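## Task

Rotate the three dice until the values on their upper faces total 8, with every die lying entirely on the mat and resting flat on a face when finished.

## Robot and tools

Robot: two UR7e-type arms, left_arm and right_arm, each ending in a two-finger parallel gripper (pads open to 50 mm). Base origins in the scene frame: left_arm (+0.071, +0.375, +0.013) m, right_arm (-0.029, -0.332, +0.013) m, both turned only slightly about z.

Scene frame: origin at table-top height, halfway between the nominal bases. +x points out over the table, +y toward left_arm, +z up. Arm names do not match left and right in the images. Gripper frame: fingers point along its +z and close along its x; end_effector_position is the point between the pads, and fingertips extend 17.5 mm past it. A camera block juts about 10 cm toward the gripper's -y and turns with it.

Row layout (shared by execute_actions and move): one flat list of 18 numbers, each in [-1, 1], covering both arms even if one is idle. Order: left dx, dy, dz, rx, ry, rz, left gripper position, force_limit, speed; then the same nine for the right arm. dx..rz are offsets, not poses: measured from that arm's Hand target as it was when the action or call began, along scene axes, with turns made about the Hand target's position. Scale: 1.0 = 0.6 m or 180 degrees; rx, ry, rz form one rotation vector. All six at 0 means stay at (or re-request) the current Hand target. Offsets repeat: sending the same offset in a new call moves the arm again.

Gripper numbers are absolute settings. position: +1 fully open, about -0.65 pads touching, -1 to grasp (fingers close until blocked). force_limit per pad: -1 about 20 N, 0 about 102 N, +1 about 185 N. speed of opening/closing: -1 20 mm/s, 0 85, +1 150. Both start at +1. A 0 is a real command, so to leave a gripper alone resend its last three values. New force_limit or speed only applies after a position change of at least 0.01. A soft grip on dice, e.g. force_limit near -1, is sensible.

Tools:
- execute_actions(actions, cameras): actions is a list of actions; each action is a list of up to 15 rows at 1/30 s each (about 0.5 s); a short action repeats its last row. Every row in an action is measured from the same start pose. An empty list returns all cameras and full status.
- move(target, speed, blend, stop_force, zero, blocking, cameras): target is one 18-number row or a list of up to 15 rows, all offsets from the same starting Hand targets. Straight-line path for each arm; no obstacle avoidance. speed in m/s, 0.002 to 3.6 (default 0.25), turns up to twice that in rad/s; one value or one per target. blend in m rounds corners in a list. stop_force in N, 3 to 120, ends an arm's path on contact; don't rely on it when the gripper rotates, omit it when lifting off something you press on. zero (with stop_force) re-zeros the sensor first. blocking=false returns early (not with stop_force). Total move capped at 10 s. Result adds a move: line (done, off_target, moving, held, fault) and limits such as paced or held.
- wait(seconds 0 to 10), stop() to brake a running move, zoom_image(camera, region [x0, y0, x1, y1] in pixels, at most 504 by 504), zero_wrist_force(arm), read_manual(section), finished_scene(scene 1 or 2): call it alone, once the dice are settled.

Cameras: cam_head_left, cam_head_right, cam_high, cam_low, cam_left_wrist, cam_right_wrist, all 672x504; calibration matrices are supplied.

Results: per arm end_effector_position (m), end_effector_quat_wxyz, velocities (m/s, rad/s), Hand target (last commanded pose after clipping; next offsets start from it), Tool commands, joint positions and torques, wrist force/torque in the gripper's own axes (plus a line with the peak since last shown). Joint velocities may read within noise. object_status: 0 moving, 1 blocked while opening, 2 blocked while closing (a grasp), 3 reached target or pads met (likely nothing held). Opening in mm is about (250 - position_measured) x 0.202.

Behaviour: commanded orientation is clipped to 32 degrees from the measured one each step. Motion lags 0.09 to 0.22 s; fast moves overshoot. A gripper may rest short of its Hand target; send the remaining distance as a new offset.

Avoid: pushing into the table or dice hard (arms are stiff; an external force near 150 N or joint load limits, wrist joints 25.4 N m, trigger a 10 s fault stop); arms touching or gripping each other (can fail the scene); paths that pass close to an arm's own base; dropping dice, releasing them while moving, or letting anything leave the table (fails); long stretched holds that heat motors (85 °C brakes the arm). Loose objects may get nudged at random, so check the cameras before finishing.

Each tool is called after "Call:" by a JSON object that holds its "fn" and its "kwargs", one argument or row to a line.

## Session

Call:
{"fn": "execute_actions", "kwargs": {
  "actions": []
}}

Scene clock: 0.00 s.
left_arm: end_effector_position=(+0.6591, +0.4557, +0.1297) position_measured=3 object_status=3 end_effector_quat_wxyz=(-0.018, +0.997, -0.070, +0.032) | right_arm: end_effector_position=(+0.1955, -0.3481, +0.1165) position_measured=3 object_status=3 end_effector_quat_wxyz=(+0.029, +0.134, +0.990, +0.017)
Joint positions: left_arm=[-0.13 -1.277 1.812 -2.17 -1.533 1.605] | right_arm=[3.688 -0.719 -2.645 -1.283 1.559 -0.724]
Joint velocities: within noise
Joint torques (N m): no reading
Motor temperatures (°C): left_arm=[30 35 29 37 35 38] | right_arm=[30 31 32 40 41 36]
Wrist force (N): no reading
Wrist torque (N m): no reading
Wrist force, peak (N): no reading
Hand target: left_arm +0.6591, +0.4557, +0.1297; -0.018, +0.997, -0.070, +0.032 | right_arm +0.1955, -0.3481, +0.1165; +0.029, +0.134, +0.990, +0.017
Tool commands: left_gripper/position=+1.0 left_gripper/force_limit=+1.0 left_gripper/speed=+1.0 right_gripper/position=+1.0 right_gripper/force_limit=+1.0 right_gripper/speed=+1.0
camera_calibration:
cam_left_wrist: T_world_to_cam=[[0.987356, -0.142685, 0.0690591, -0.585294], [-0.157441, -0.933406, 0.322437, 0.498473], [0.0184533, -0.329232, -0.944069, 0.386024], [0, 0, 0, 1]] pos_world=[0.649251, 0.508856, 0.244127]
cam_right_wrist: T_world_to_cam=[[-0.971965, 0.232237, -0.0367342, 0.27965], [0.199903, 0.898468, 0.390889, 0.246331], [0.123784, 0.372588, -0.919704, 0.346668], [0, 0, 0, 1]] pos_world=[0.179656, -0.41543, 0.232816]

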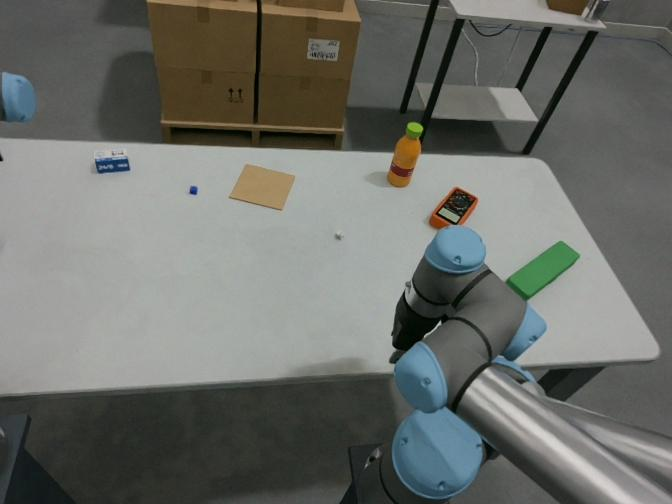

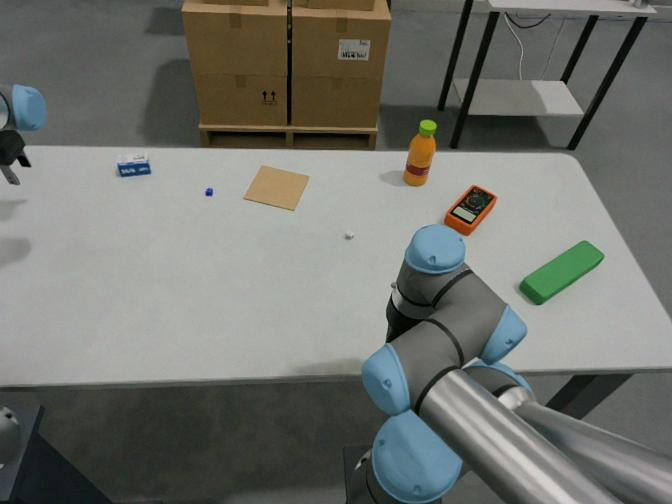

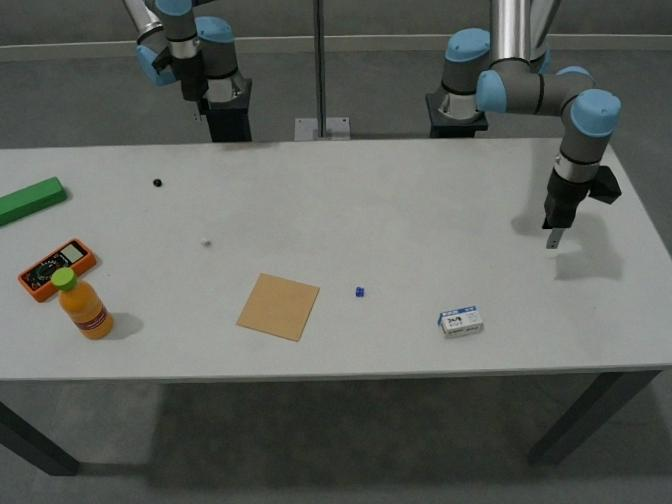

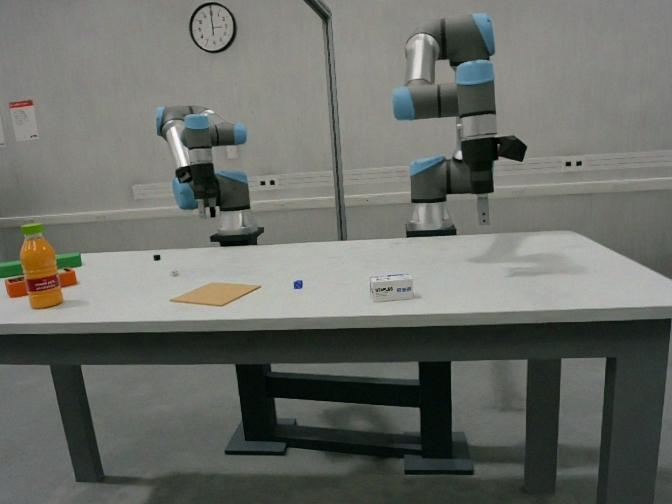

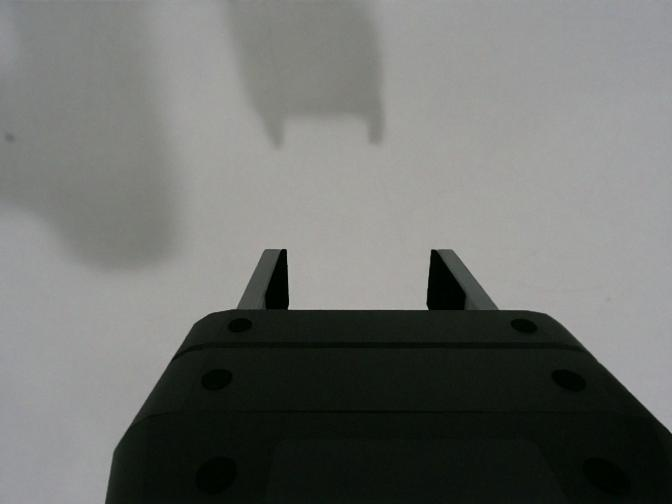

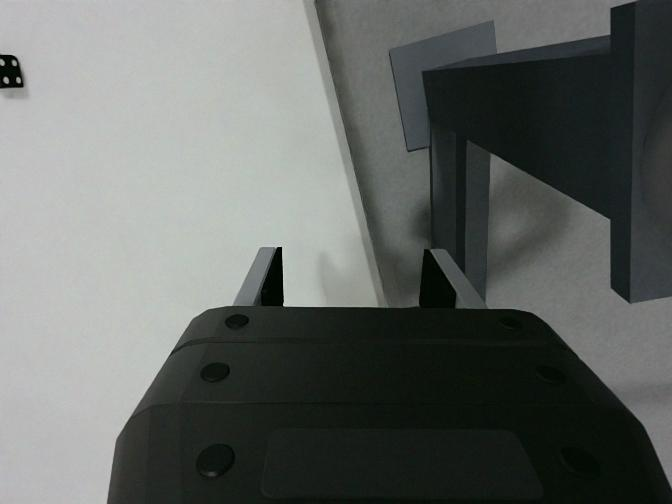

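Call:
{"fn": "zoom_image", "kwargs": {
  "camera": "cam_high",
  "region": [140, 170, 180, 200]
}}

Call:
{"fn": "zoom_image", "kwargs": {
  "camera": "cam_high",
  "region": [190, 230, 222, 254]
}}

Call:
{"fn": "zoom_image", "kwargs": {
  "camera": "cam_high",
  "region": [344, 280, 376, 304]
}}

Call:
{"fn": "zoom_image", "kwargs": {
  "camera": "cam_head_left",
  "region": [324, 224, 356, 248]
}}

Call:
{"fn": "zoom_image", "kwargs": {
  "camera": "cam_head_left",
  "region": [178, 178, 210, 202]
}}

Call:
{"fn": "zoom_image", "kwargs": {
  "camera": "cam_right_wrist",
  "region": [0, 40, 60, 100]
}}

Call:
{"fn": "zoom_image", "kwargs": {
  "camera": "cam_low",
  "region": [140, 245, 190, 285]
}}

Call:
{"fn": "zoom_image", "kwargs": {
  "camera": "cam_low",
  "region": [282, 272, 314, 296]
}}

Scaled by 12.600 from the camera's 672x504 image, which has a finer 960x720 frame.

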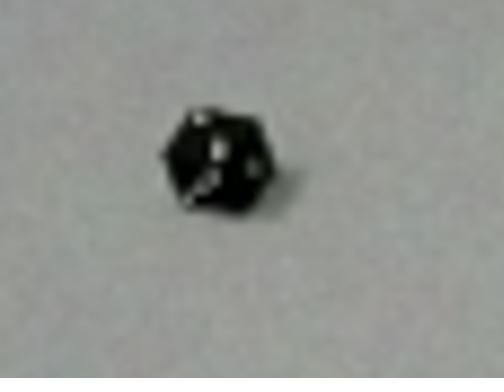

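Scaled by 15.750 from the camera's 672x504 image, which has a finer 960x720 frame.

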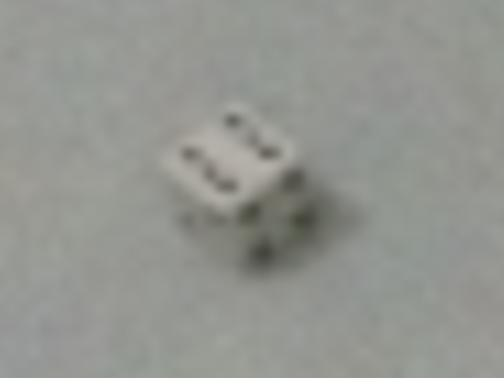

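Scaled by 15.750 from the camera's 672x504 image, which has a finer 960x720 frame.

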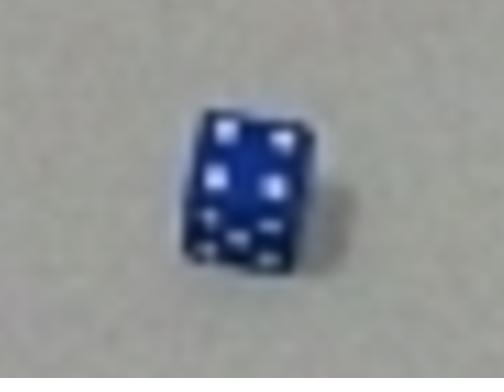

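Scaled by 15.750 from the camera's 672x504 image, which has a finer 960x720 frame.

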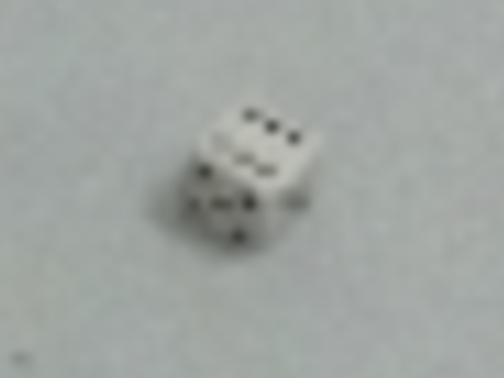

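Scaled by 15.750 from the camera's 672x504 image, which has a finer 960x720 frame.

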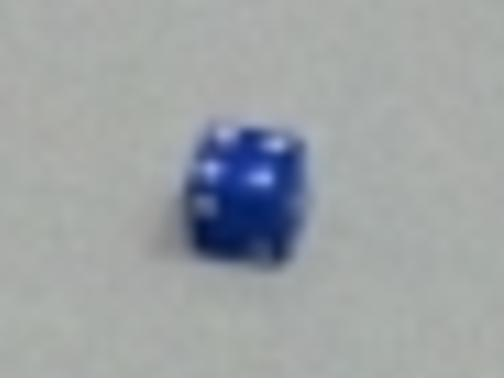

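Scaled by 8.400 from the camera's 672x504 image, which has a finer 960x720 frame.

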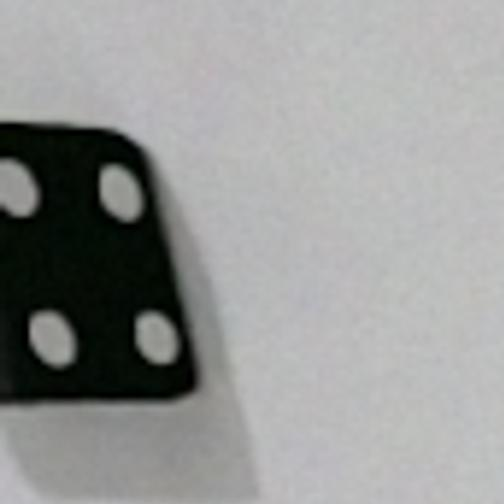

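Scaled by 10.080 from the camera's 672x504 image, which has a finer 960x720 frame.

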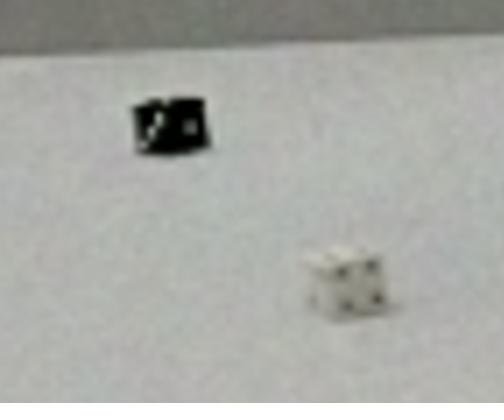

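Scaled by 15.750 from the camera's 672x504 image, which has a finer 960x720 frame.

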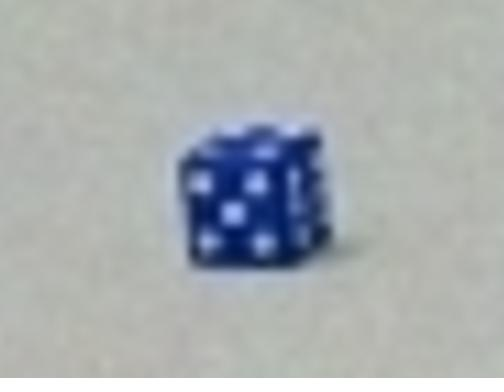

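Call:
{"fn": "move", "kwargs": {
  "target": [0.05,-0.53,0.1,0,0,0,1,-0.8,1,0.375,-0.083,0.22,0,0,0,1,-0.8,1],
  "speed": 0.5,
  "cameras": ["cam_left_wrist","cam_right_wrist"]
}}

Call:
{"fn": "zoom_image", "kwargs": {
  "camera": "cam_left_wrist",
  "region": [250, 60, 450, 210]
}}

Call:
{"fn": "zoom_image", "kwargs": {
  "camera": "cam_right_wrist",
  "region": [0, 0, 350, 260]
}}

Call:
{"fn": "zoom_image", "kwargs": {
  "camera": "cam_right_wrist",
  "region": [330, 0, 671, 260]
}}

Scene clock: 27.03 s.
left_arm: end_effector_position=(+0.6891, +0.1378, +0.1897) position_measured=3 object_status=3 end_effector_quat_wxyz=(-0.018, +0.997, -0.070, +0.032) | right_arm: end_effector_position=(+0.4205, -0.3979, +0.2484) position_measured=3 object_status=3 end_effector_quat_wxyz=(+0.029, +0.134, +0.990, +0.017) end_effector_velocity=(+0.002, +0.000, +0.002) end_effector_angular_velocity=(-0.001, -0.004, +0.000)
Joint positions: left_arm=[-0.617 -1.176 1.496 -1.929 -1.507 1.118] | right_arm=[3.251 -1.427 -1.96 -1.261 1.588 -1.16]
Joint velocities: left_arm=[within noise] | right_arm=[0 -0.001 0.005 0 -0.001 0]
Joint torques (N m): left_arm=[-6.29 -39.3 -35.95 -3.09 -0.92 -1.92] | right_arm=[-0.71 12.28 37.46 2.31 -1.78 0.35]
Wrist force (N): left_arm=[0.5 0.0 0.1] | right_arm=[0.1 0.1 0.3]
Wrist torque (N m): left_arm=[0.03 -0.10 -0.04] | right_arm=[0.02 -0.03 -0.03]
Wrist force, peak (N): left_arm=[1.5 4.7 -0.6] | right_arm=[3.0 0.0 1.6]
Hand target: left_arm +0.6891, +0.1377, +0.1897; -0.018, +0.997, -0.070, +0.032 | right_arm +0.4205, -0.3979, +0.2485; +0.029, +0.134, +0.990, +0.017
Off the commanded pose: left_arm 0.000 m, 0 deg | right_arm 0.000 m, 0 deg.
move: done
camera_calibration:
cam_left_wrist: T_world_to_cam=[[0.987325, -0.14287, 0.0691205, -0.66438], [-0.157636, -0.933377, 0.322424, 0.187251], [0.0184507, -0.329233, -0.944068, 0.337453], [0, 0, 0, 1]] pos_world=[0.67925, 0.190957, 0.304127]
cam_right_wrist: T_world_to_cam=[[-0.97195, 0.232291, -0.0367955, 0.514794], [0.199911, 0.898406, 0.391028, 0.194456], [0.12389, 0.372704, -0.919643, 0.458669], [0, 0, 0, 1]] pos_world=[0.404656, -0.46523, 0.364716]
Images, in order (width x height): cam_left_wrist 672x504, cam_right_wrist 672x504.

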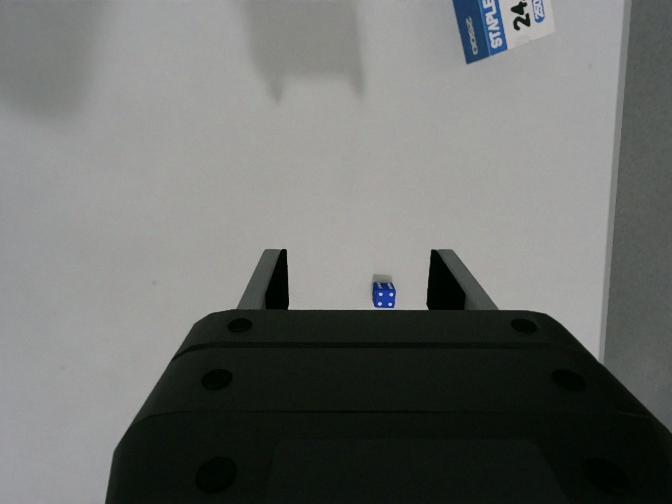

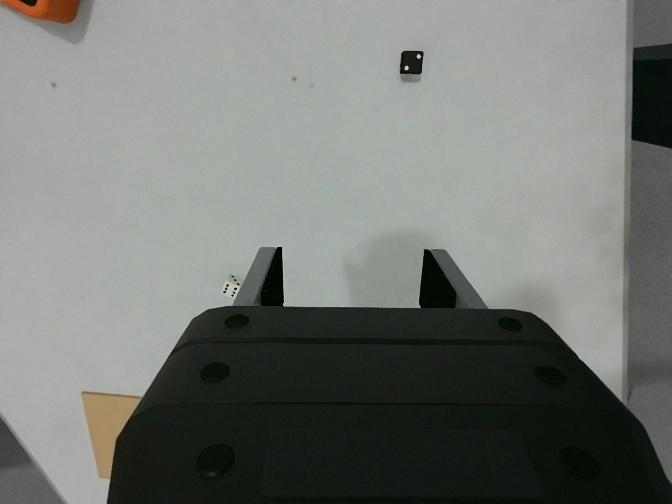

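Scaled by 2.520 from the camera's 672x504 image, which has a finer 960x720 frame.

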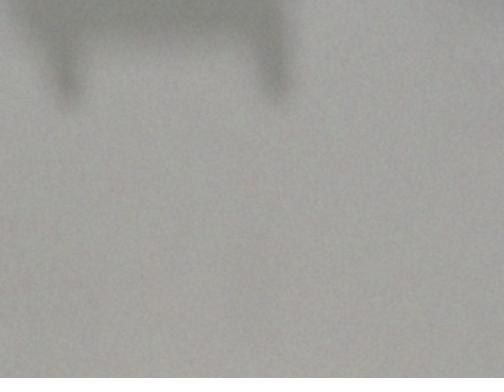

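Scaled by 1.440 from the camera's 672x504 image, which has a finer 960x720 frame.

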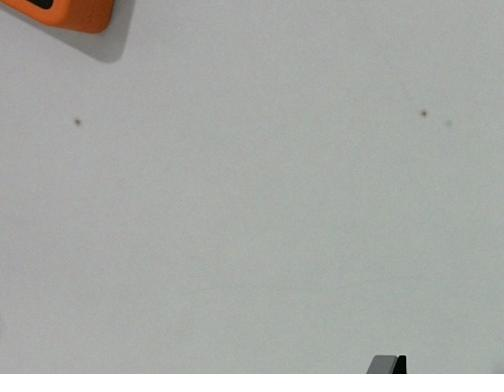

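Scaled by 1.478 from the camera's 672x504 image, which has a finer 960x720 frame.

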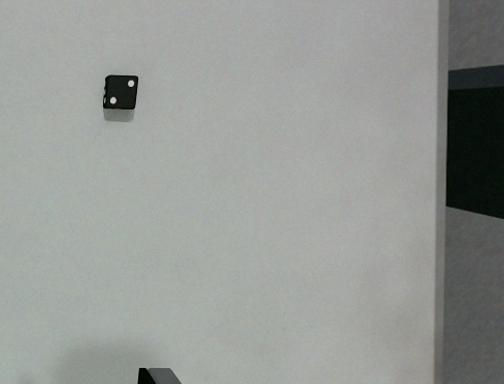

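Call:
{"fn": "zoom_image", "kwargs": {
  "camera": "cam_right_wrist",
  "region": [212, 265, 252, 305]
}}

Call:
{"fn": "zoom_image", "kwargs": {
  "camera": "cam_left_wrist",
  "region": [362, 270, 402, 310]
}}

Call:
{"fn": "zoom_image", "kwargs": {
  "camera": "cam_right_wrist",
  "region": [392, 40, 432, 80]
}}

Scaled by 12.600 from the camera's 672x504 image, which has a finer 960x720 frame.

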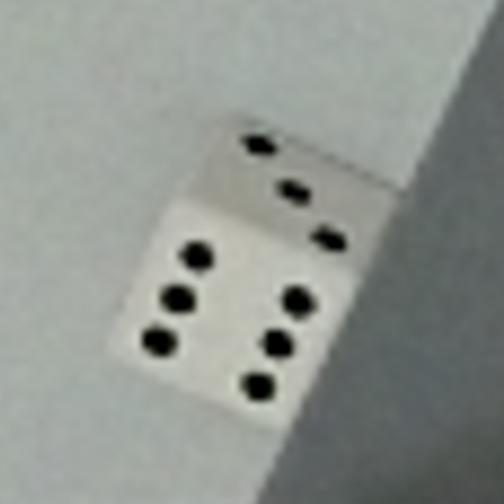

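Scaled by 12.600 from the camera's 672x504 image, which has a finer 960x720 frame.

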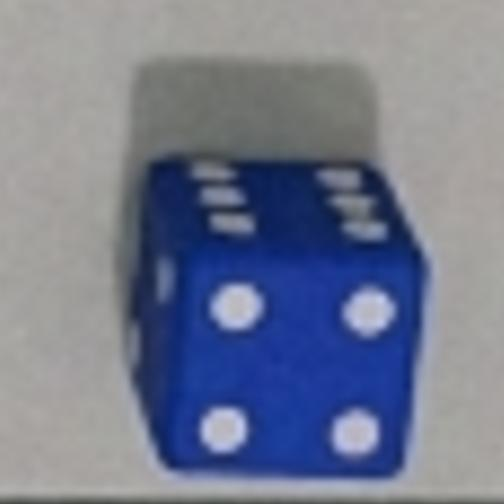

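Scaled by 12.600 from the camera's 672x504 image, which has a finer 960x720 frame.

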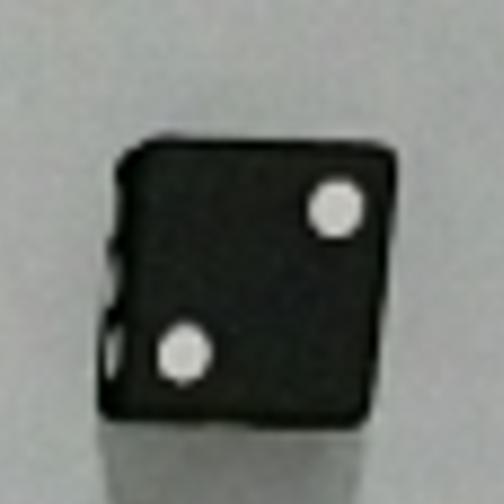

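Call:
{"fn": "move", "kwargs": {
  "target": [0.0438,-0.1573,-0.235,0,0,-0.01,1,-0.8,1,-0.1058,-0.1085,-0.333,0,0,0,1,-0.8,1],
  "speed": 0.4,
  "cameras": ["cam_left_wrist","cam_right_wrist"]
}}

Call:
{"fn": "move", "kwargs": {
  "target": [0,0,-0.08,0,0,0,1,-0.8,1,0,0,-0.08,0,0,0,1,-0.8,1],
  "speed": 0.02,
  "stop_force": 5,
  "cameras": ["cam_left_wrist","cam_right_wrist"]
}}

Scene clock: 48.50 s.
left_arm: end_effector_position=(+0.7154, +0.0434, +0.0487) position_measured=3 object_status=3 end_effector_quat_wxyz=(-0.018, +0.996, -0.086, +0.033) | right_arm: end_effector_position=(+0.3571, -0.4629, +0.0487) position_measured=3 object_status=3 end_effector_quat_wxyz=(+0.029, +0.134, +0.990, +0.017)
Joint positions: left_arm=[-0.707 -0.896 1.442 -2.15 -1.505 1.06] | right_arm=[3.097 -1.613 -2.394 -0.644 1.597 -1.313]
Joint torques (N m): left_arm=[0.03 -46.78 -24.82 -3.35 0.52 2.47] | right_arm=[-3.64 12.82 10.86 4.94 -1.86 -0.31]
Wrist force (N): left_arm=[0.5 -0.1 0.2] | right_arm=[0.0 0.1 0.2]
Wrist torque (N m): left_arm=[0.01 -0.08 -0.02] | right_arm=[0.04 0.02 -0.04]
Wrist force, peak (N): left_arm=[1.2 2.1 2.6] | right_arm=[1.4 -1.8 3.5]
Hand target: left_arm +0.7154, +0.0434, +0.0487; -0.017, +0.996, -0.086, +0.033 | right_arm +0.3570, -0.4630, +0.0487; +0.029, +0.134, +0.990, +0.017
Off the commanded pose: left_arm 0.000 m, 0 deg | right_arm 0.000 m, 0 deg.
move: done
camera_calibration:
cam_left_wrist: T_world_to_cam=[[0.982408, -0.173549, 0.0689626, -0.689157], [-0.186575, -0.928054, 0.322343, 0.169192], [0.00805872, -0.329539, -0.944108, 0.180317], [0, 0, 0, 1]] pos_world=[0.707147, 0.096838, 0.163227]
cam_right_wrist: T_world_to_cam=[[-0.971937, 0.232331, -0.0368831, 0.460954], [0.199913, 0.898397, 0.391046, 0.343607], [0.123988, 0.372699, -0.919632, 0.307058], [0, 0, 0, 1]] pos_world=[0.341256, -0.53023, 0.165016]
Images, in order (width x height): cam_left_wrist 672x504, cam_right_wrist 672x504.

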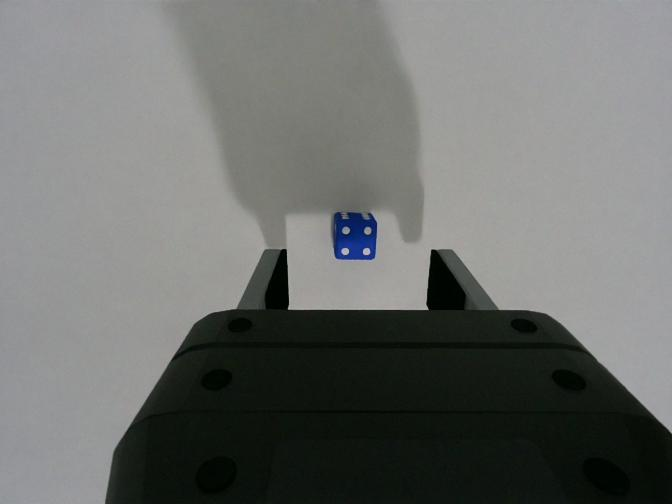

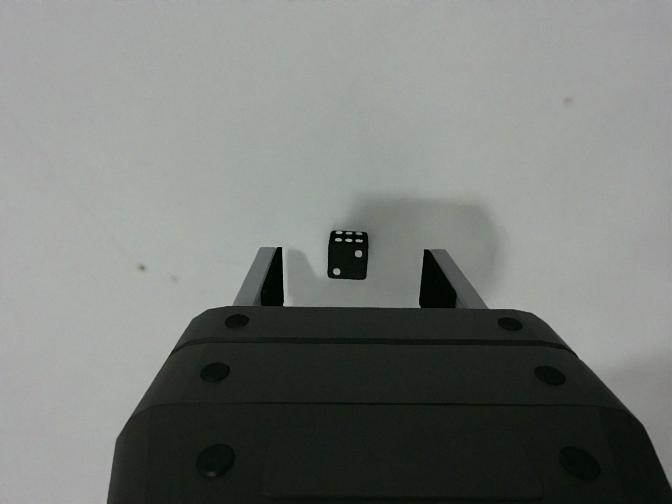

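Scene clock: 51.13 s.
left_arm: end_effector_position=(+0.7154, +0.0434, +0.0210) position_measured=3 object_status=3 end_effector_quat_wxyz=(-0.017, +0.996, -0.086, +0.033) | right_arm: end_effector_position=(+0.3570, -0.4630, +0.0197) position_measured=3 object_status=3 end_effector_quat_wxyz=(+0.029, +0.134, +0.990, +0.017)
Joint positions: left_arm=[-0.707 -0.861 1.461 -2.205 -1.505 1.06] | right_arm=[3.097 -1.695 -2.423 -0.534 1.597 -1.313]
Joint torques (N m): left_arm=[-1.93 -59.61 -28.45 -4.33 -0.51 1.53] | right_arm=[-3.59 16.02 26.25 4.32 -1.69 -1.97]
Wrist force (N): left_arm=[1.4 -0.4 -4.5] | right_arm=[1.4 0.3 -8.5]
Wrist torque (N m): left_arm=[-0.15 -0.20 -0.05] | right_arm=[0.21 0.30 -0.02]
Wrist force, peak (N): left_arm=[-1.0 -5.4 -38.2] | right_arm=[11.7 0.4 -99.8]
Hand target: left_arm +0.7154, +0.0434, +0.0210; -0.017, +0.996, -0.086, +0.033 (not the last commanded pose) | right_arm +0.3570, -0.4630, +0.0197; +0.029, +0.134, +0.990, +0.017 (not the last commanded pose)
Off the commanded pose: left_arm 0.020 m, 0 deg | right_arm 0.019 m, 0 deg.
move: contact (left_arm, right_arm)
camera_calibration:
cam_left_wrist: T_world_to_cam=[[0.982386, -0.173612, 0.0691121, -0.687263], [-0.186684, -0.928, 0.322436, 0.178087], [0.00815751, -0.329659, -0.944065, 0.154068], [0, 0, 0, 1]] pos_world=[0.707147, 0.0967378, 0.135527]
cam_right_wrist: T_world_to_cam=[[-0.971965, 0.232237, -0.0367342, 0.459848], [0.199903, 0.898468, 0.390889, 0.355099], [0.123784, 0.372588, -0.919704, 0.280447], [0, 0, 0, 1]] pos_world=[0.341256, -0.53033, 0.136016]
Images, in order (width x height): cam_left_wrist 672x504, cam_right_wrist 672x504.

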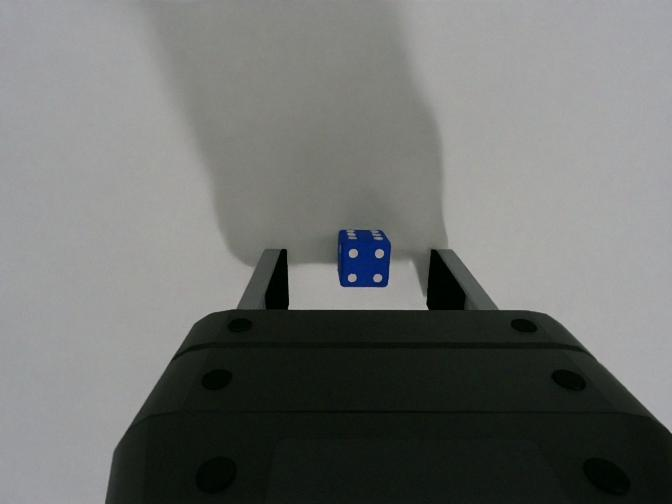

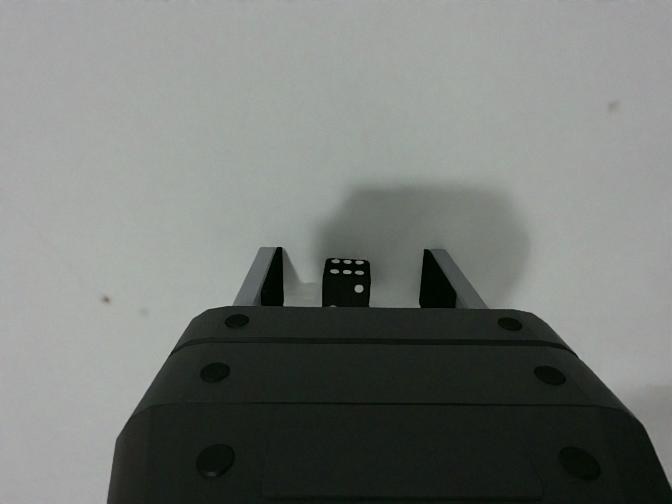

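Call:
{"fn": "move", "kwargs": {
  "target": [
    [0,0.0083,0.006,0,0,0,1,-1,-0.8,0,-0.0073,0.006,0,0,0,1,-1,-0.8],
    [0,0.0083,0.006,0,0,0,-1,-0.95,-0.8,0,-0.0073,0.006,0,0,0,-1,-0.95,-0.8],
    [0,0.0083,0.1,0,0,0,-1,-0.95,-0.8,0,-0.0073,0.17,0,0,0,-1,-0.95,-0.8]
  ],
  "speed": 0.2,
  "cameras": ["cam_left_wrist","cam_right_wrist"]
}}

Scene clock: 58.27 s.
left_arm: end_effector_position=(+0.7154, +0.0483, +0.0810) position_measured=173 object_status=2 end_effector_quat_wxyz=(-0.017, +0.996, -0.086, +0.033) | right_arm: end_effector_position=(+0.3570, -0.4674, +0.1216) position_measured=173 object_status=2 end_effector_quat_wxyz=(+0.029, +0.134, +0.990, +0.017)
Joint positions: left_arm=[-0.701 -0.939 1.422 -2.089 -1.505 1.066] | right_arm=[3.085 -1.456 -2.291 -0.905 1.598 -1.325]
Joint torques (N m): left_arm=[-1.8 -55.42 -20.51 -3.02 0.35 -1.55] | right_arm=[8.84 22.75 30.68 1.14 -0.75 1.93]
Wrist force (N): left_arm=[0.6 -0.6 -0.1] | right_arm=[0.1 0.3 0.2]
Wrist torque (N m): left_arm=[-0.08 -0.09 -0.04] | right_arm=[0.07 -0.02 0.13]
Wrist force, peak (N): left_arm=[1.7 -0.3 -4.5] | right_arm=[1.4 0.1 -8.7]
Hand target: left_arm +0.7154, +0.0483, +0.0810; -0.017, +0.996, -0.086, +0.033 | right_arm +0.3570, -0.4674, +0.1217; +0.029, +0.134, +0.990, +0.017
Off the commanded pose: left_arm 0.000 m, 0 deg | right_arm 0.000 m, 0 deg.
move: done
camera_calibration:
cam_left_wrist: T_world_to_cam=[[0.982368, -0.173666, 0.069234, -0.690547], [-0.186776, -0.92799, 0.322412, 0.16345], [0.00825626, -0.329659, -0.944064, 0.21229], [0, 0, 0, 1]] pos_world=[0.707147, 0.101738, 0.195527]
cam_right_wrist: T_world_to_cam=[[-0.971955, 0.232305, -0.0365742, 0.46451], [0.200016, 0.898412, 0.39096, 0.319155], [0.123681, 0.37268, -0.919681, 0.375895], [0, 0, 0, 1]] pos_world=[0.341156, -0.53473, 0.237916]
Images, in order (width x height): cam_left_wrist 672x504, cam_right_wrist 672x504.

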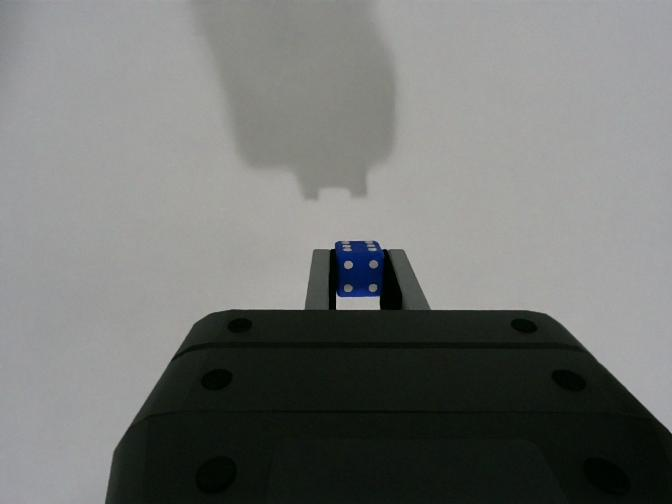

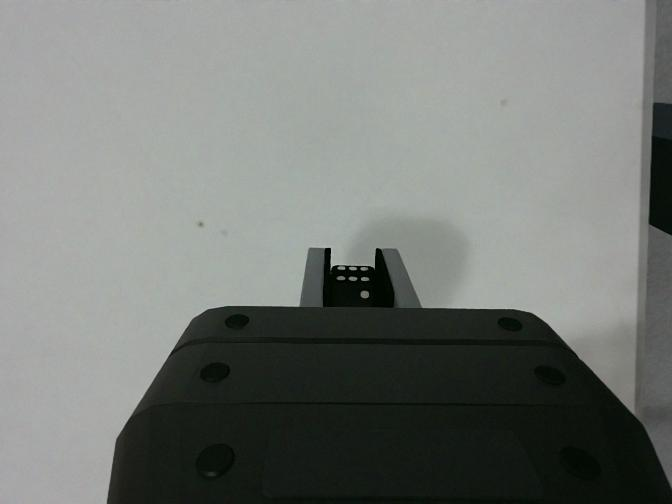

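Call:
{"fn": "move", "kwargs": {
  "target": [0.0077,-0.189,-0.055,0,0,0,-1,-0.95,-0.8,0.4883,0.2,0.1,0,0,0,-1,-0.95,-0.8],
  "speed": 0.4,
  "cameras": ["cam_left_wrist","cam_right_wrist","cam_high"]
}}

Scene clock: 65.07 s.
left_arm: end_effector_position=(+0.7200, -0.0650, +0.0480) position_measured=173 object_status=2 end_effector_quat_wxyz=(-0.017, +0.996, -0.086, +0.033) | right_arm: end_effector_position=(+0.6500, -0.3474, +0.1817) position_measured=173 object_status=2 end_effector_quat_wxyz=(+0.029, +0.134, +0.990, +0.017)
Joint positions: left_arm=[-0.812 -0.763 1.198 -2.033 -1.502 0.954] | right_arm=[3.278 -2.006 -1.464 -1.177 1.586 -1.133]
Joint torques (N m): left_arm=[2.45 -58.7 -29.7 -5.37 0.47 2.55] | right_arm=[-3.84 35.38 35.91 1.07 1.71 -1.73]
Wrist force (N): left_arm=[0.5 -0.6 0.3] | right_arm=[-0.1 0.5 0.1]
Wrist torque (N m): left_arm=[-0.06 -0.08 -0.05] | right_arm=[0.10 0.00 0.10]
Wrist force, peak (N): left_arm=[0.4 -2.5 -0.4] | right_arm=[-3.2 3.3 0.0]
Hand target: left_arm +0.7200, -0.0651, +0.0480; -0.017, +0.996, -0.086, +0.033 | right_arm +0.6500, -0.3474, +0.1817; +0.029, +0.134, +0.990, +0.017
Off the commanded pose: left_arm 0.000 m, 0 deg | right_arm 0.000 m, 0 deg.
move: done
camera_calibration:
cam_left_wrist: T_world_to_cam=[[0.982386, -0.173618, 0.0690957, -0.712465], [-0.186684, -0.928031, 0.322348, 0.0696588], [0.00815765, -0.329569, -0.944096, 0.143791], [0, 0, 0, 1]] pos_world=[0.711747, -0.0116619, 0.162527]
cam_right_wrist: T_world_to_cam=[[-0.971962, 0.232218, -0.0369324, 0.72369], [0.19979, 0.898427, 0.39104, 0.12937], [0.123987, 0.372698, -0.919632, 0.350006], [0, 0, 0, 1]] pos_world=[0.634156, -0.41473, 0.298016]
Images, in order (width x height): cam_high 672x504, cam_left_wrist 672x504, cam_right_wrist 672x504.

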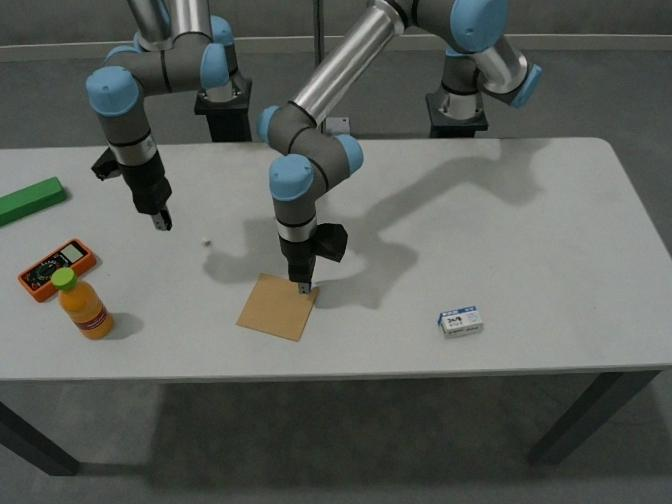

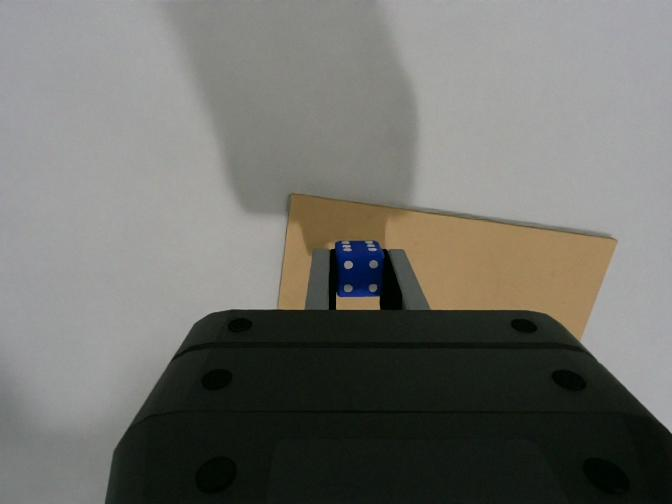

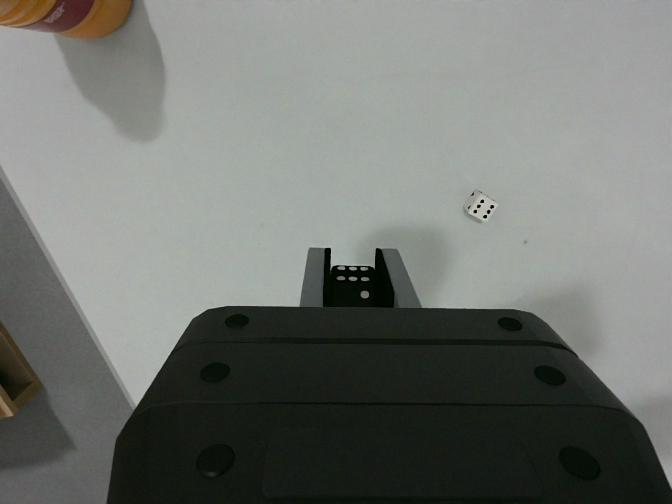

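Call:
{"fn": "move", "kwargs": {
  "target": [0.004,-0.02,-0.01,0,0,0,-1,-0.95,-0.8,0,0,0,0,0,0,-1,-0.95,-0.8],
  "speed": 0.08
}}

Call:
{"fn": "move", "kwargs": {
  "target": [0,0,-0.04,0,0,0,-1,-0.95,-0.8,0,0,0,0,0,0,-1,-0.95,-0.8],
  "speed": 0.01,
  "stop_force": 4
}}

Scene clock: 69.30 s.
left_arm: end_effector_position=(+0.7224, -0.0772, +0.0420) position_measured=173 object_status=2 end_effector_quat_wxyz=(-0.017, +0.996, -0.086, +0.033) end_effector_velocity=(-0.001, +0.002, +0.001) end_effector_angular_velocity=(+0.000, +0.002, +0.001) | right_arm: end_effector_position=(+0.6500, -0.3474, +0.1817) position_measured=173 object_status=2 end_effector_quat_wxyz=(+0.029, +0.134, +0.990, +0.017)
Joint positions: left_arm=[-0.821 -0.735 1.163 -2.025 -1.502 0.945] | right_arm=[3.278 -2.007 -1.464 -1.177 1.586 -1.133]
Joint velocities: left_arm=[0.001 -0.004 0.006 0 -0.001 0] | right_arm=[within noise]
Joint torques (N m): left_arm=[5.45 -68.16 -18.39 -2.08 1.52 0.12] | right_arm=[0.44 36.12 37.59 1.26 1.63 1.26]
Wrist force (N): left_arm=[0.6 -0.7 0.2] | right_arm=[0.0 0.4 0.2]
Wrist torque (N m): left_arm=[-0.06 -0.09 0.04] | right_arm=[0.08 -0.02 0.10]
Wrist force, peak (N): left_arm=[0.9 -0.7 0.3] | right_arm=[0.2 0.7 0.6]
Hand target: left_arm +0.7224, -0.0771, +0.0420; -0.017, +0.996, -0.086, +0.033 | right_arm +0.6500, -0.3474, +0.1817; +0.029, +0.134, +0.990, +0.017
Off the commanded pose: left_arm 0.000 m, 0 deg | right_arm 0.000 m, 0 deg.
move: done

Scene clock: 71.67 s.
left_arm: end_effector_position=(+0.7224, -0.0771, +0.0286) position_measured=173 object_status=2 end_effector_quat_wxyz=(-0.017, +0.996, -0.086, +0.033) | right_arm: end_effector_position=(+0.6500, -0.3474, +0.1817) position_measured=173 object_status=2 end_effector_quat_wxyz=(+0.029, +0.134, +0.990, +0.017)
Joint positions: left_arm=[-0.821 -0.721 1.173 -2.05 -1.502 0.945] | right_arm=[3.278 -2.007 -1.464 -1.177 1.586 -1.133]
Joint torques (N m): left_arm=[6.44 -63.67 -29.24 0.21 0.74 2.64] | right_arm=[3.33 35.83 36.74 1.38 1.48 1.29]
Wrist force (N): left_arm=[0.6 -1.0 -6.7] | right_arm=[0.1 0.4 0.4]
Wrist torque (N m): left_arm=[-0.02 -0.11 0.03] | right_arm=[0.08 -0.02 0.10]
Wrist force, peak (N): left_arm=[-3.0 -3.2 -14.6] | right_arm=[-0.1 0.6 0.5]
Hand target: left_arm +0.7224, -0.0771, +0.0286; -0.017, +0.996, -0.086, +0.033 (not the last commanded pose) | right_arm +0.6500, -0.3474, +0.1817; +0.029, +0.134, +0.990, +0.017
Off the commanded pose: left_arm 0.011 m, 0 deg | right_arm 0.000 m, 0 deg.
move: contact (left_arm)

Call:
{"fn": "move", "kwargs": {
  "target": [
    [0,0,0,0,0,0,0.3,-0.95,-0.8,0,0,0,0,0,0,-1,-0.95,-0.8],
    [0,0,0.2,0,0,0,0.3,-0.95,-0.8,0,0,0,0,0,0,-1,-0.95,-0.8],
    [-0.2,0.7,0.3,0,0,0,0.3,-0.95,-0.8,0.0667,0.329,-0.125,0,0,0,-1,-0.95,-0.8]
  ],
  "speed": 0.35,
  "blend": [0,0.03,0],
  "cameras": ["cam_head_left","cam_right_wrist","cam_high"]
}}

Scene clock: 76.93 s.
left_arm: end_effector_position=(+0.6024, +0.3429, +0.2086) position_measured=107 object_status=3 end_effector_quat_wxyz=(-0.017, +0.996, -0.086, +0.033) | right_arm: end_effector_position=(+0.6901, -0.1500, +0.1067) position_measured=173 object_status=2 end_effector_quat_wxyz=(+0.029, +0.134, +0.990, +0.017)
Joint positions: left_arm=[-0.361 -1.497 1.855 -1.983 -1.521 1.405] | right_arm=[3.538 -2.21 -1.344 -1.091 1.569 -0.873]
Joint torques (N m): left_arm=[6.54 -38.83 -23.54 -5.34 1.61 2.17] | right_arm=[0.2 47.89 22.75 1.3 0.55 -1.09]
Wrist force (N): left_arm=[0.5 -0.7 0.2] | right_arm=[0.2 0.2 0.0]
Wrist torque (N m): left_arm=[-0.10 -0.06 0.07] | right_arm=[0.04 -0.03 0.15]
Wrist force, peak (N): left_arm=[0.8 -1.2 -6.9] | right_arm=[0.3 2.5 1.1]
Hand target: left_arm +0.6024, +0.3429, +0.2086; -0.017, +0.996, -0.086, +0.033 | right_arm +0.6900, -0.1500, +0.1067; +0.029, +0.134, +0.990, +0.017
Off the commanded pose: left_arm 0.000 m, 0 deg | right_arm 0.000 m, 0 deg.
move: done
camera_calibration:
cam_right_wrist: T_world_to_cam=[[-0.971973, 0.232186, -0.0368613, 0.714044], [0.199806, 0.898483, 0.390903, -0.0266704], [0.123882, 0.372582, -0.919693, 0.202644], [0, 0, 0, 1]] pos_world=[0.674256, -0.21733, 0.223116]
Images, in order (width x height): cam_head_left 672x504, cam_high 672x504, cam_right_wrist 672x504.

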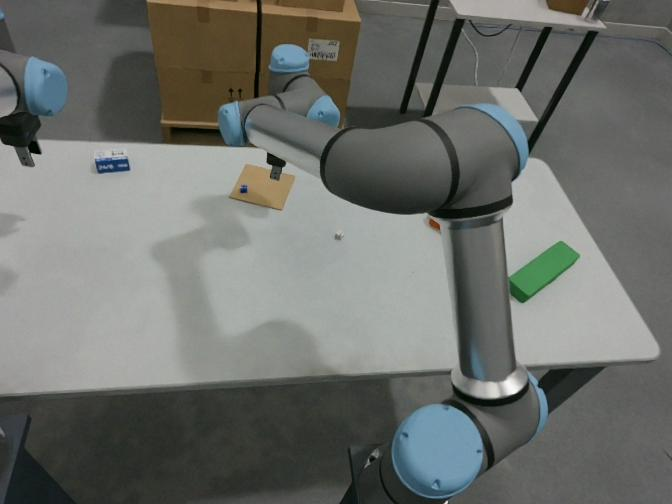

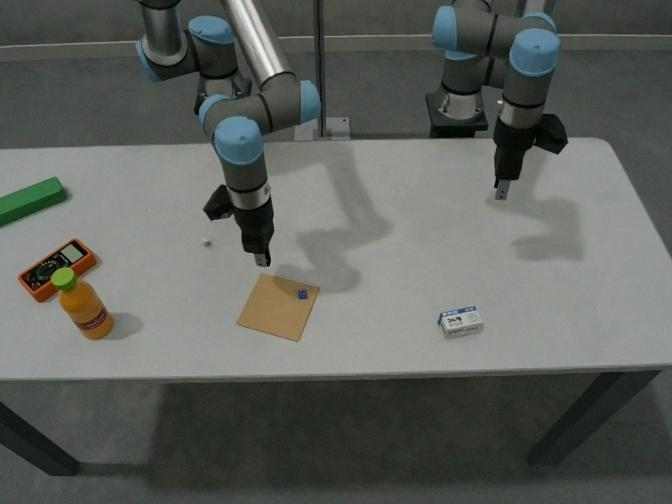

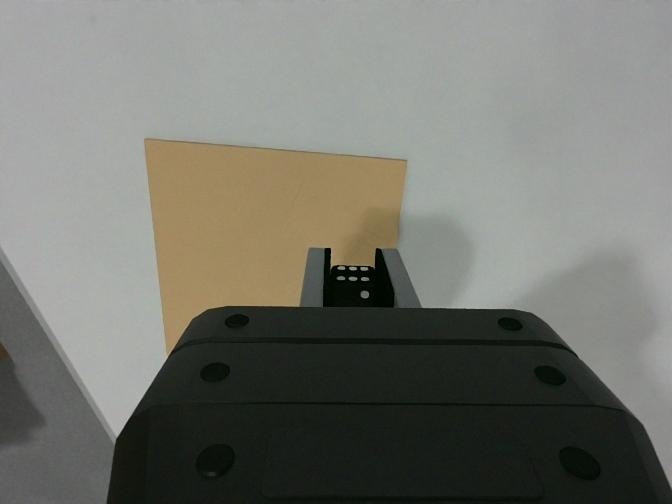

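Call:
{"fn": "move", "kwargs": {
  "target": [0,0,0,0,0,0,0.3,-0.95,-0.8,0.005,-0.001,-0.11,0,0,0,-1,-0.95,-0.8],
  "speed": 0.2
}}

Call:
{"fn": "move", "kwargs": {
  "target": [0,0,0,0,0,0,0.3,-0.95,-0.8,0,0,-0.04,0,0,0,-1,-0.95,-0.8],
  "speed": 0.01,
  "stop_force": 4
}}

Scene clock: 82.10 s.
left_arm: end_effector_position=(+0.6024, +0.3429, +0.2086) position_measured=107 object_status=3 end_effector_quat_wxyz=(-0.017, +0.996, -0.086, +0.033) | right_arm: end_effector_position=(+0.6930, -0.1506, +0.0407) position_measured=173 object_status=2 end_effector_quat_wxyz=(+0.028, +0.134, +0.990, +0.017)
Joint positions: left_arm=[-0.361 -1.497 1.855 -1.983 -1.521 1.406] | right_arm=[3.536 -2.289 -1.395 -0.962 1.569 -0.876]
Joint torques (N m): left_arm=[6.49 -37.78 -19.51 -5.3 1.5 2.55] | right_arm=[-4.2 47.79 32.26 4.65 1.57 -0.99]
Wrist force (N): left_arm=[0.3 -0.4 0.1] | right_arm=[0.1 0.6 0.1]
Wrist torque (N m): left_arm=[-0.07 -0.05 0.02] | right_arm=[0.10 -0.02 0.15]
Wrist force, peak (N): left_arm=[0.6 -0.7 0.4] | right_arm=[0.2 0.2 2.6]
Hand target: left_arm +0.6024, +0.3429, +0.2086; -0.017, +0.996, -0.086, +0.033 | right_arm +0.6930, -0.1506, +0.0407; +0.029, +0.134, +0.990, +0.017
Off the commanded pose: left_arm 0.000 m, 0 deg | right_arm 0.000 m, 0 deg.
move: done

Scene clock: 84.53 s.
left_arm: end_effector_position=(+0.6024, +0.3429, +0.2086) position_measured=107 object_status=3 end_effector_quat_wxyz=(-0.017, +0.996, -0.086, +0.033) | right_arm: end_effector_position=(+0.6930, -0.1506, +0.0274) position_measured=173 object_status=2 end_effector_quat_wxyz=(+0.029, +0.134, +0.990, +0.017)
Joint positions: left_arm=[-0.361 -1.497 1.855 -1.983 -1.521 1.406] | right_arm=[3.536 -2.306 -1.404 -0.936 1.569 -0.876]
Joint torques (N m): left_arm=[6.86 -37.1 -19.82 -5.38 1.4 2.6] | right_arm=[5.17 52.86 30.71 0.41 1.11 1.65]
Wrist force (N): left_arm=[0.5 -0.2 0.2] | right_arm=[-0.8 0.0 -7.8]
Wrist torque (N m): left_arm=[-0.04 -0.06 0.02] | right_arm=[0.04 0.00 0.15]
Wrist force, peak (N): left_arm=[0.7 -0.7 0.1] | right_arm=[3.8 -3.6 -16.3]
Hand target: left_arm +0.6024, +0.3429, +0.2086; -0.017, +0.996, -0.086, +0.033 | right_arm +0.6930, -0.1506, +0.0274; +0.029, +0.134, +0.990, +0.017 (not the last commanded pose)
Off the commanded pose: left_arm 0.000 m, 0 deg | right_arm 0.011 m, 0 deg.
move: contact (right_arm)

Call:
{"fn": "move", "kwargs": {
  "target": [
    [0,0,0,0,0,0,0.3,-0.95,-0.8,0,0,0,0,0,0,0.2,-0.95,-0.8],
    [0,0,0,0,0,0,0.3,-0.95,-0.8,0,0,0.12,0,0,0,0.2,-0.95,-0.8],
    [0,0,0,0,0,0,0.3,-0.95,-0.8,-0.221,-0.261,0.08,-0.0193,0.0122,0.388,1,-0.95,-0.8]
  ],
  "speed": 0.5,
  "blend": [0,0.03,0],
  "cameras": ["cam_right_wrist","cam_high","cam_head_left"]
}}

Call:
{"fn": "zoom_image", "kwargs": {
  "camera": "cam_right_wrist",
  "region": [280, 190, 420, 310]
}}

Call:
{"fn": "zoom_image", "kwargs": {
  "camera": "cam_high",
  "region": [230, 265, 330, 345]
}}

Scene clock: 96.07 s.
left_arm: end_effector_position=(+0.6024, +0.3429, +0.2086) position_measured=107 object_status=3 end_effector_quat_wxyz=(-0.017, +0.996, -0.086, +0.033) | right_arm: end_effector_position=(+0.5604, -0.3072, +0.0754) position_measured=3 object_status=0 end_effector_quat_wxyz=(+0.000, -0.458, +0.889, -0.001)
Joint positions: left_arm=[-0.361 -1.497 1.855 -1.983 -1.521 1.406] | right_arm=[3.379 -1.958 -1.824 -0.931 1.57 -2.251]
Joint torques (N m): left_arm=[6.1 -37.6 -19.97 -5.45 1.1 2.6] | right_arm=[8.67 32.85 20.6 1.37 1.6 -2.18]
Wrist force (N): left_arm=[0.3 -0.6 0.2] | right_arm=[0.0 0.4 0.3]
Wrist torque (N m): left_arm=[-0.10 -0.05 0.02] | right_arm=[0.09 -0.01 0.06]
Wrist force, peak (N): left_arm=[0.7 -0.8 0.4] | right_arm=[-0.8 -0.2 -7.9]
Hand target: left_arm +0.6024, +0.3429, +0.2086; -0.017, +0.996, -0.086, +0.033 | right_arm +0.5604, -0.3072, +0.0754; +0.000, -0.458, +0.889, -0.001
Off the commanded pose: left_arm 0.000 m, 0 deg | right_arm 0.000 m, 0 deg.
move: done
camera_calibration:
cam_right_wrist: T_world_to_cam=[[-0.55257, -0.83328, 0.017637, 0.0569568], [-0.7759, 0.522017, 0.354227, 0.586659], [-0.304377, 0.182051, -0.934993, 0.431054], [0, 0, 0, 1]] pos_world=[0.617865, -0.337259, 0.194217]
Images, in order (width x height): cam_head_left 672x504, cam_high 672x504, cam_right_wrist 672x504.

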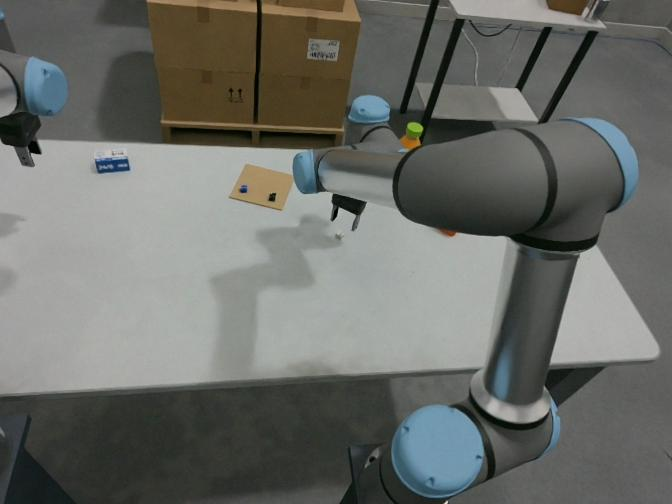

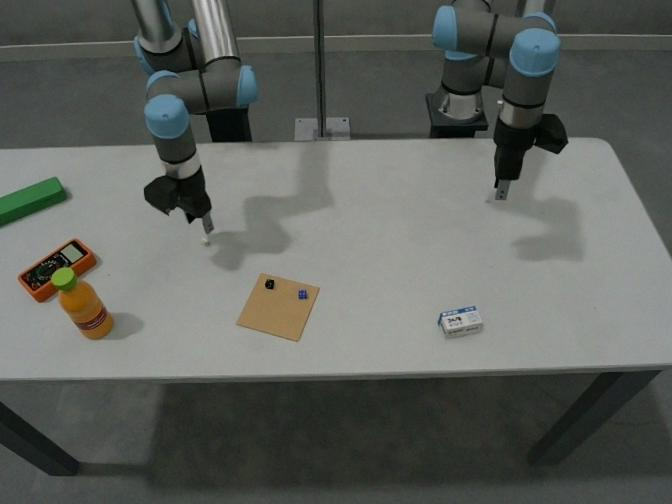

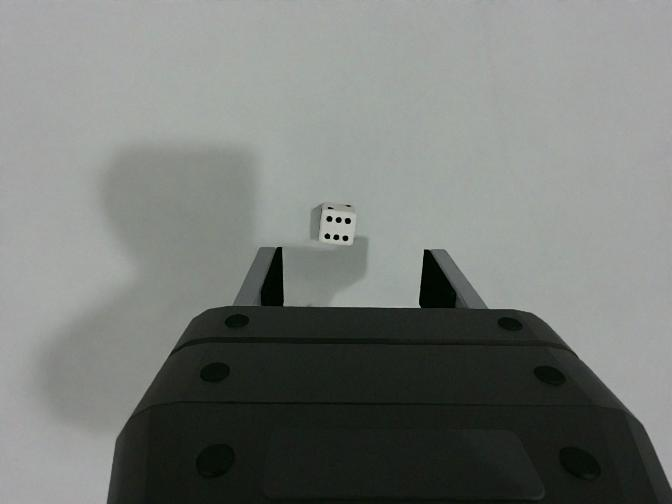

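Scaled by 3.600 from the camera's 672x504 image, which has a finer 960x720 frame.

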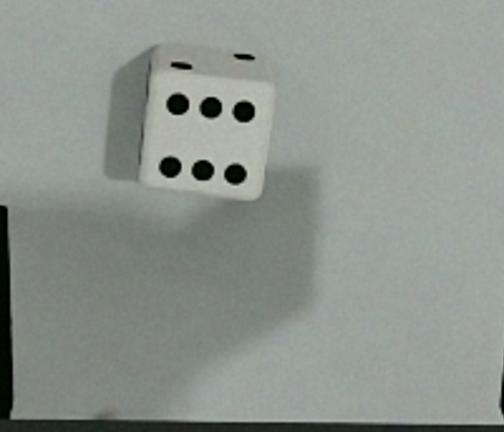

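Scaled by 5.040 from the camera's 672x504 image, which has a finer 960x720 frame.

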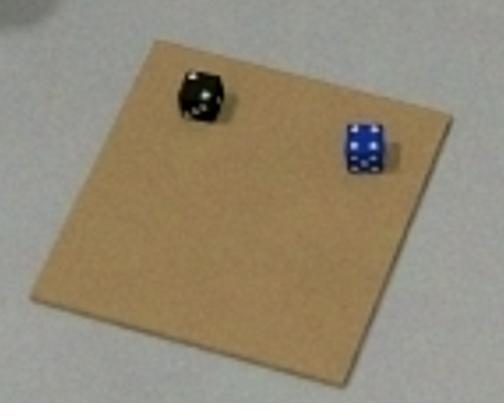

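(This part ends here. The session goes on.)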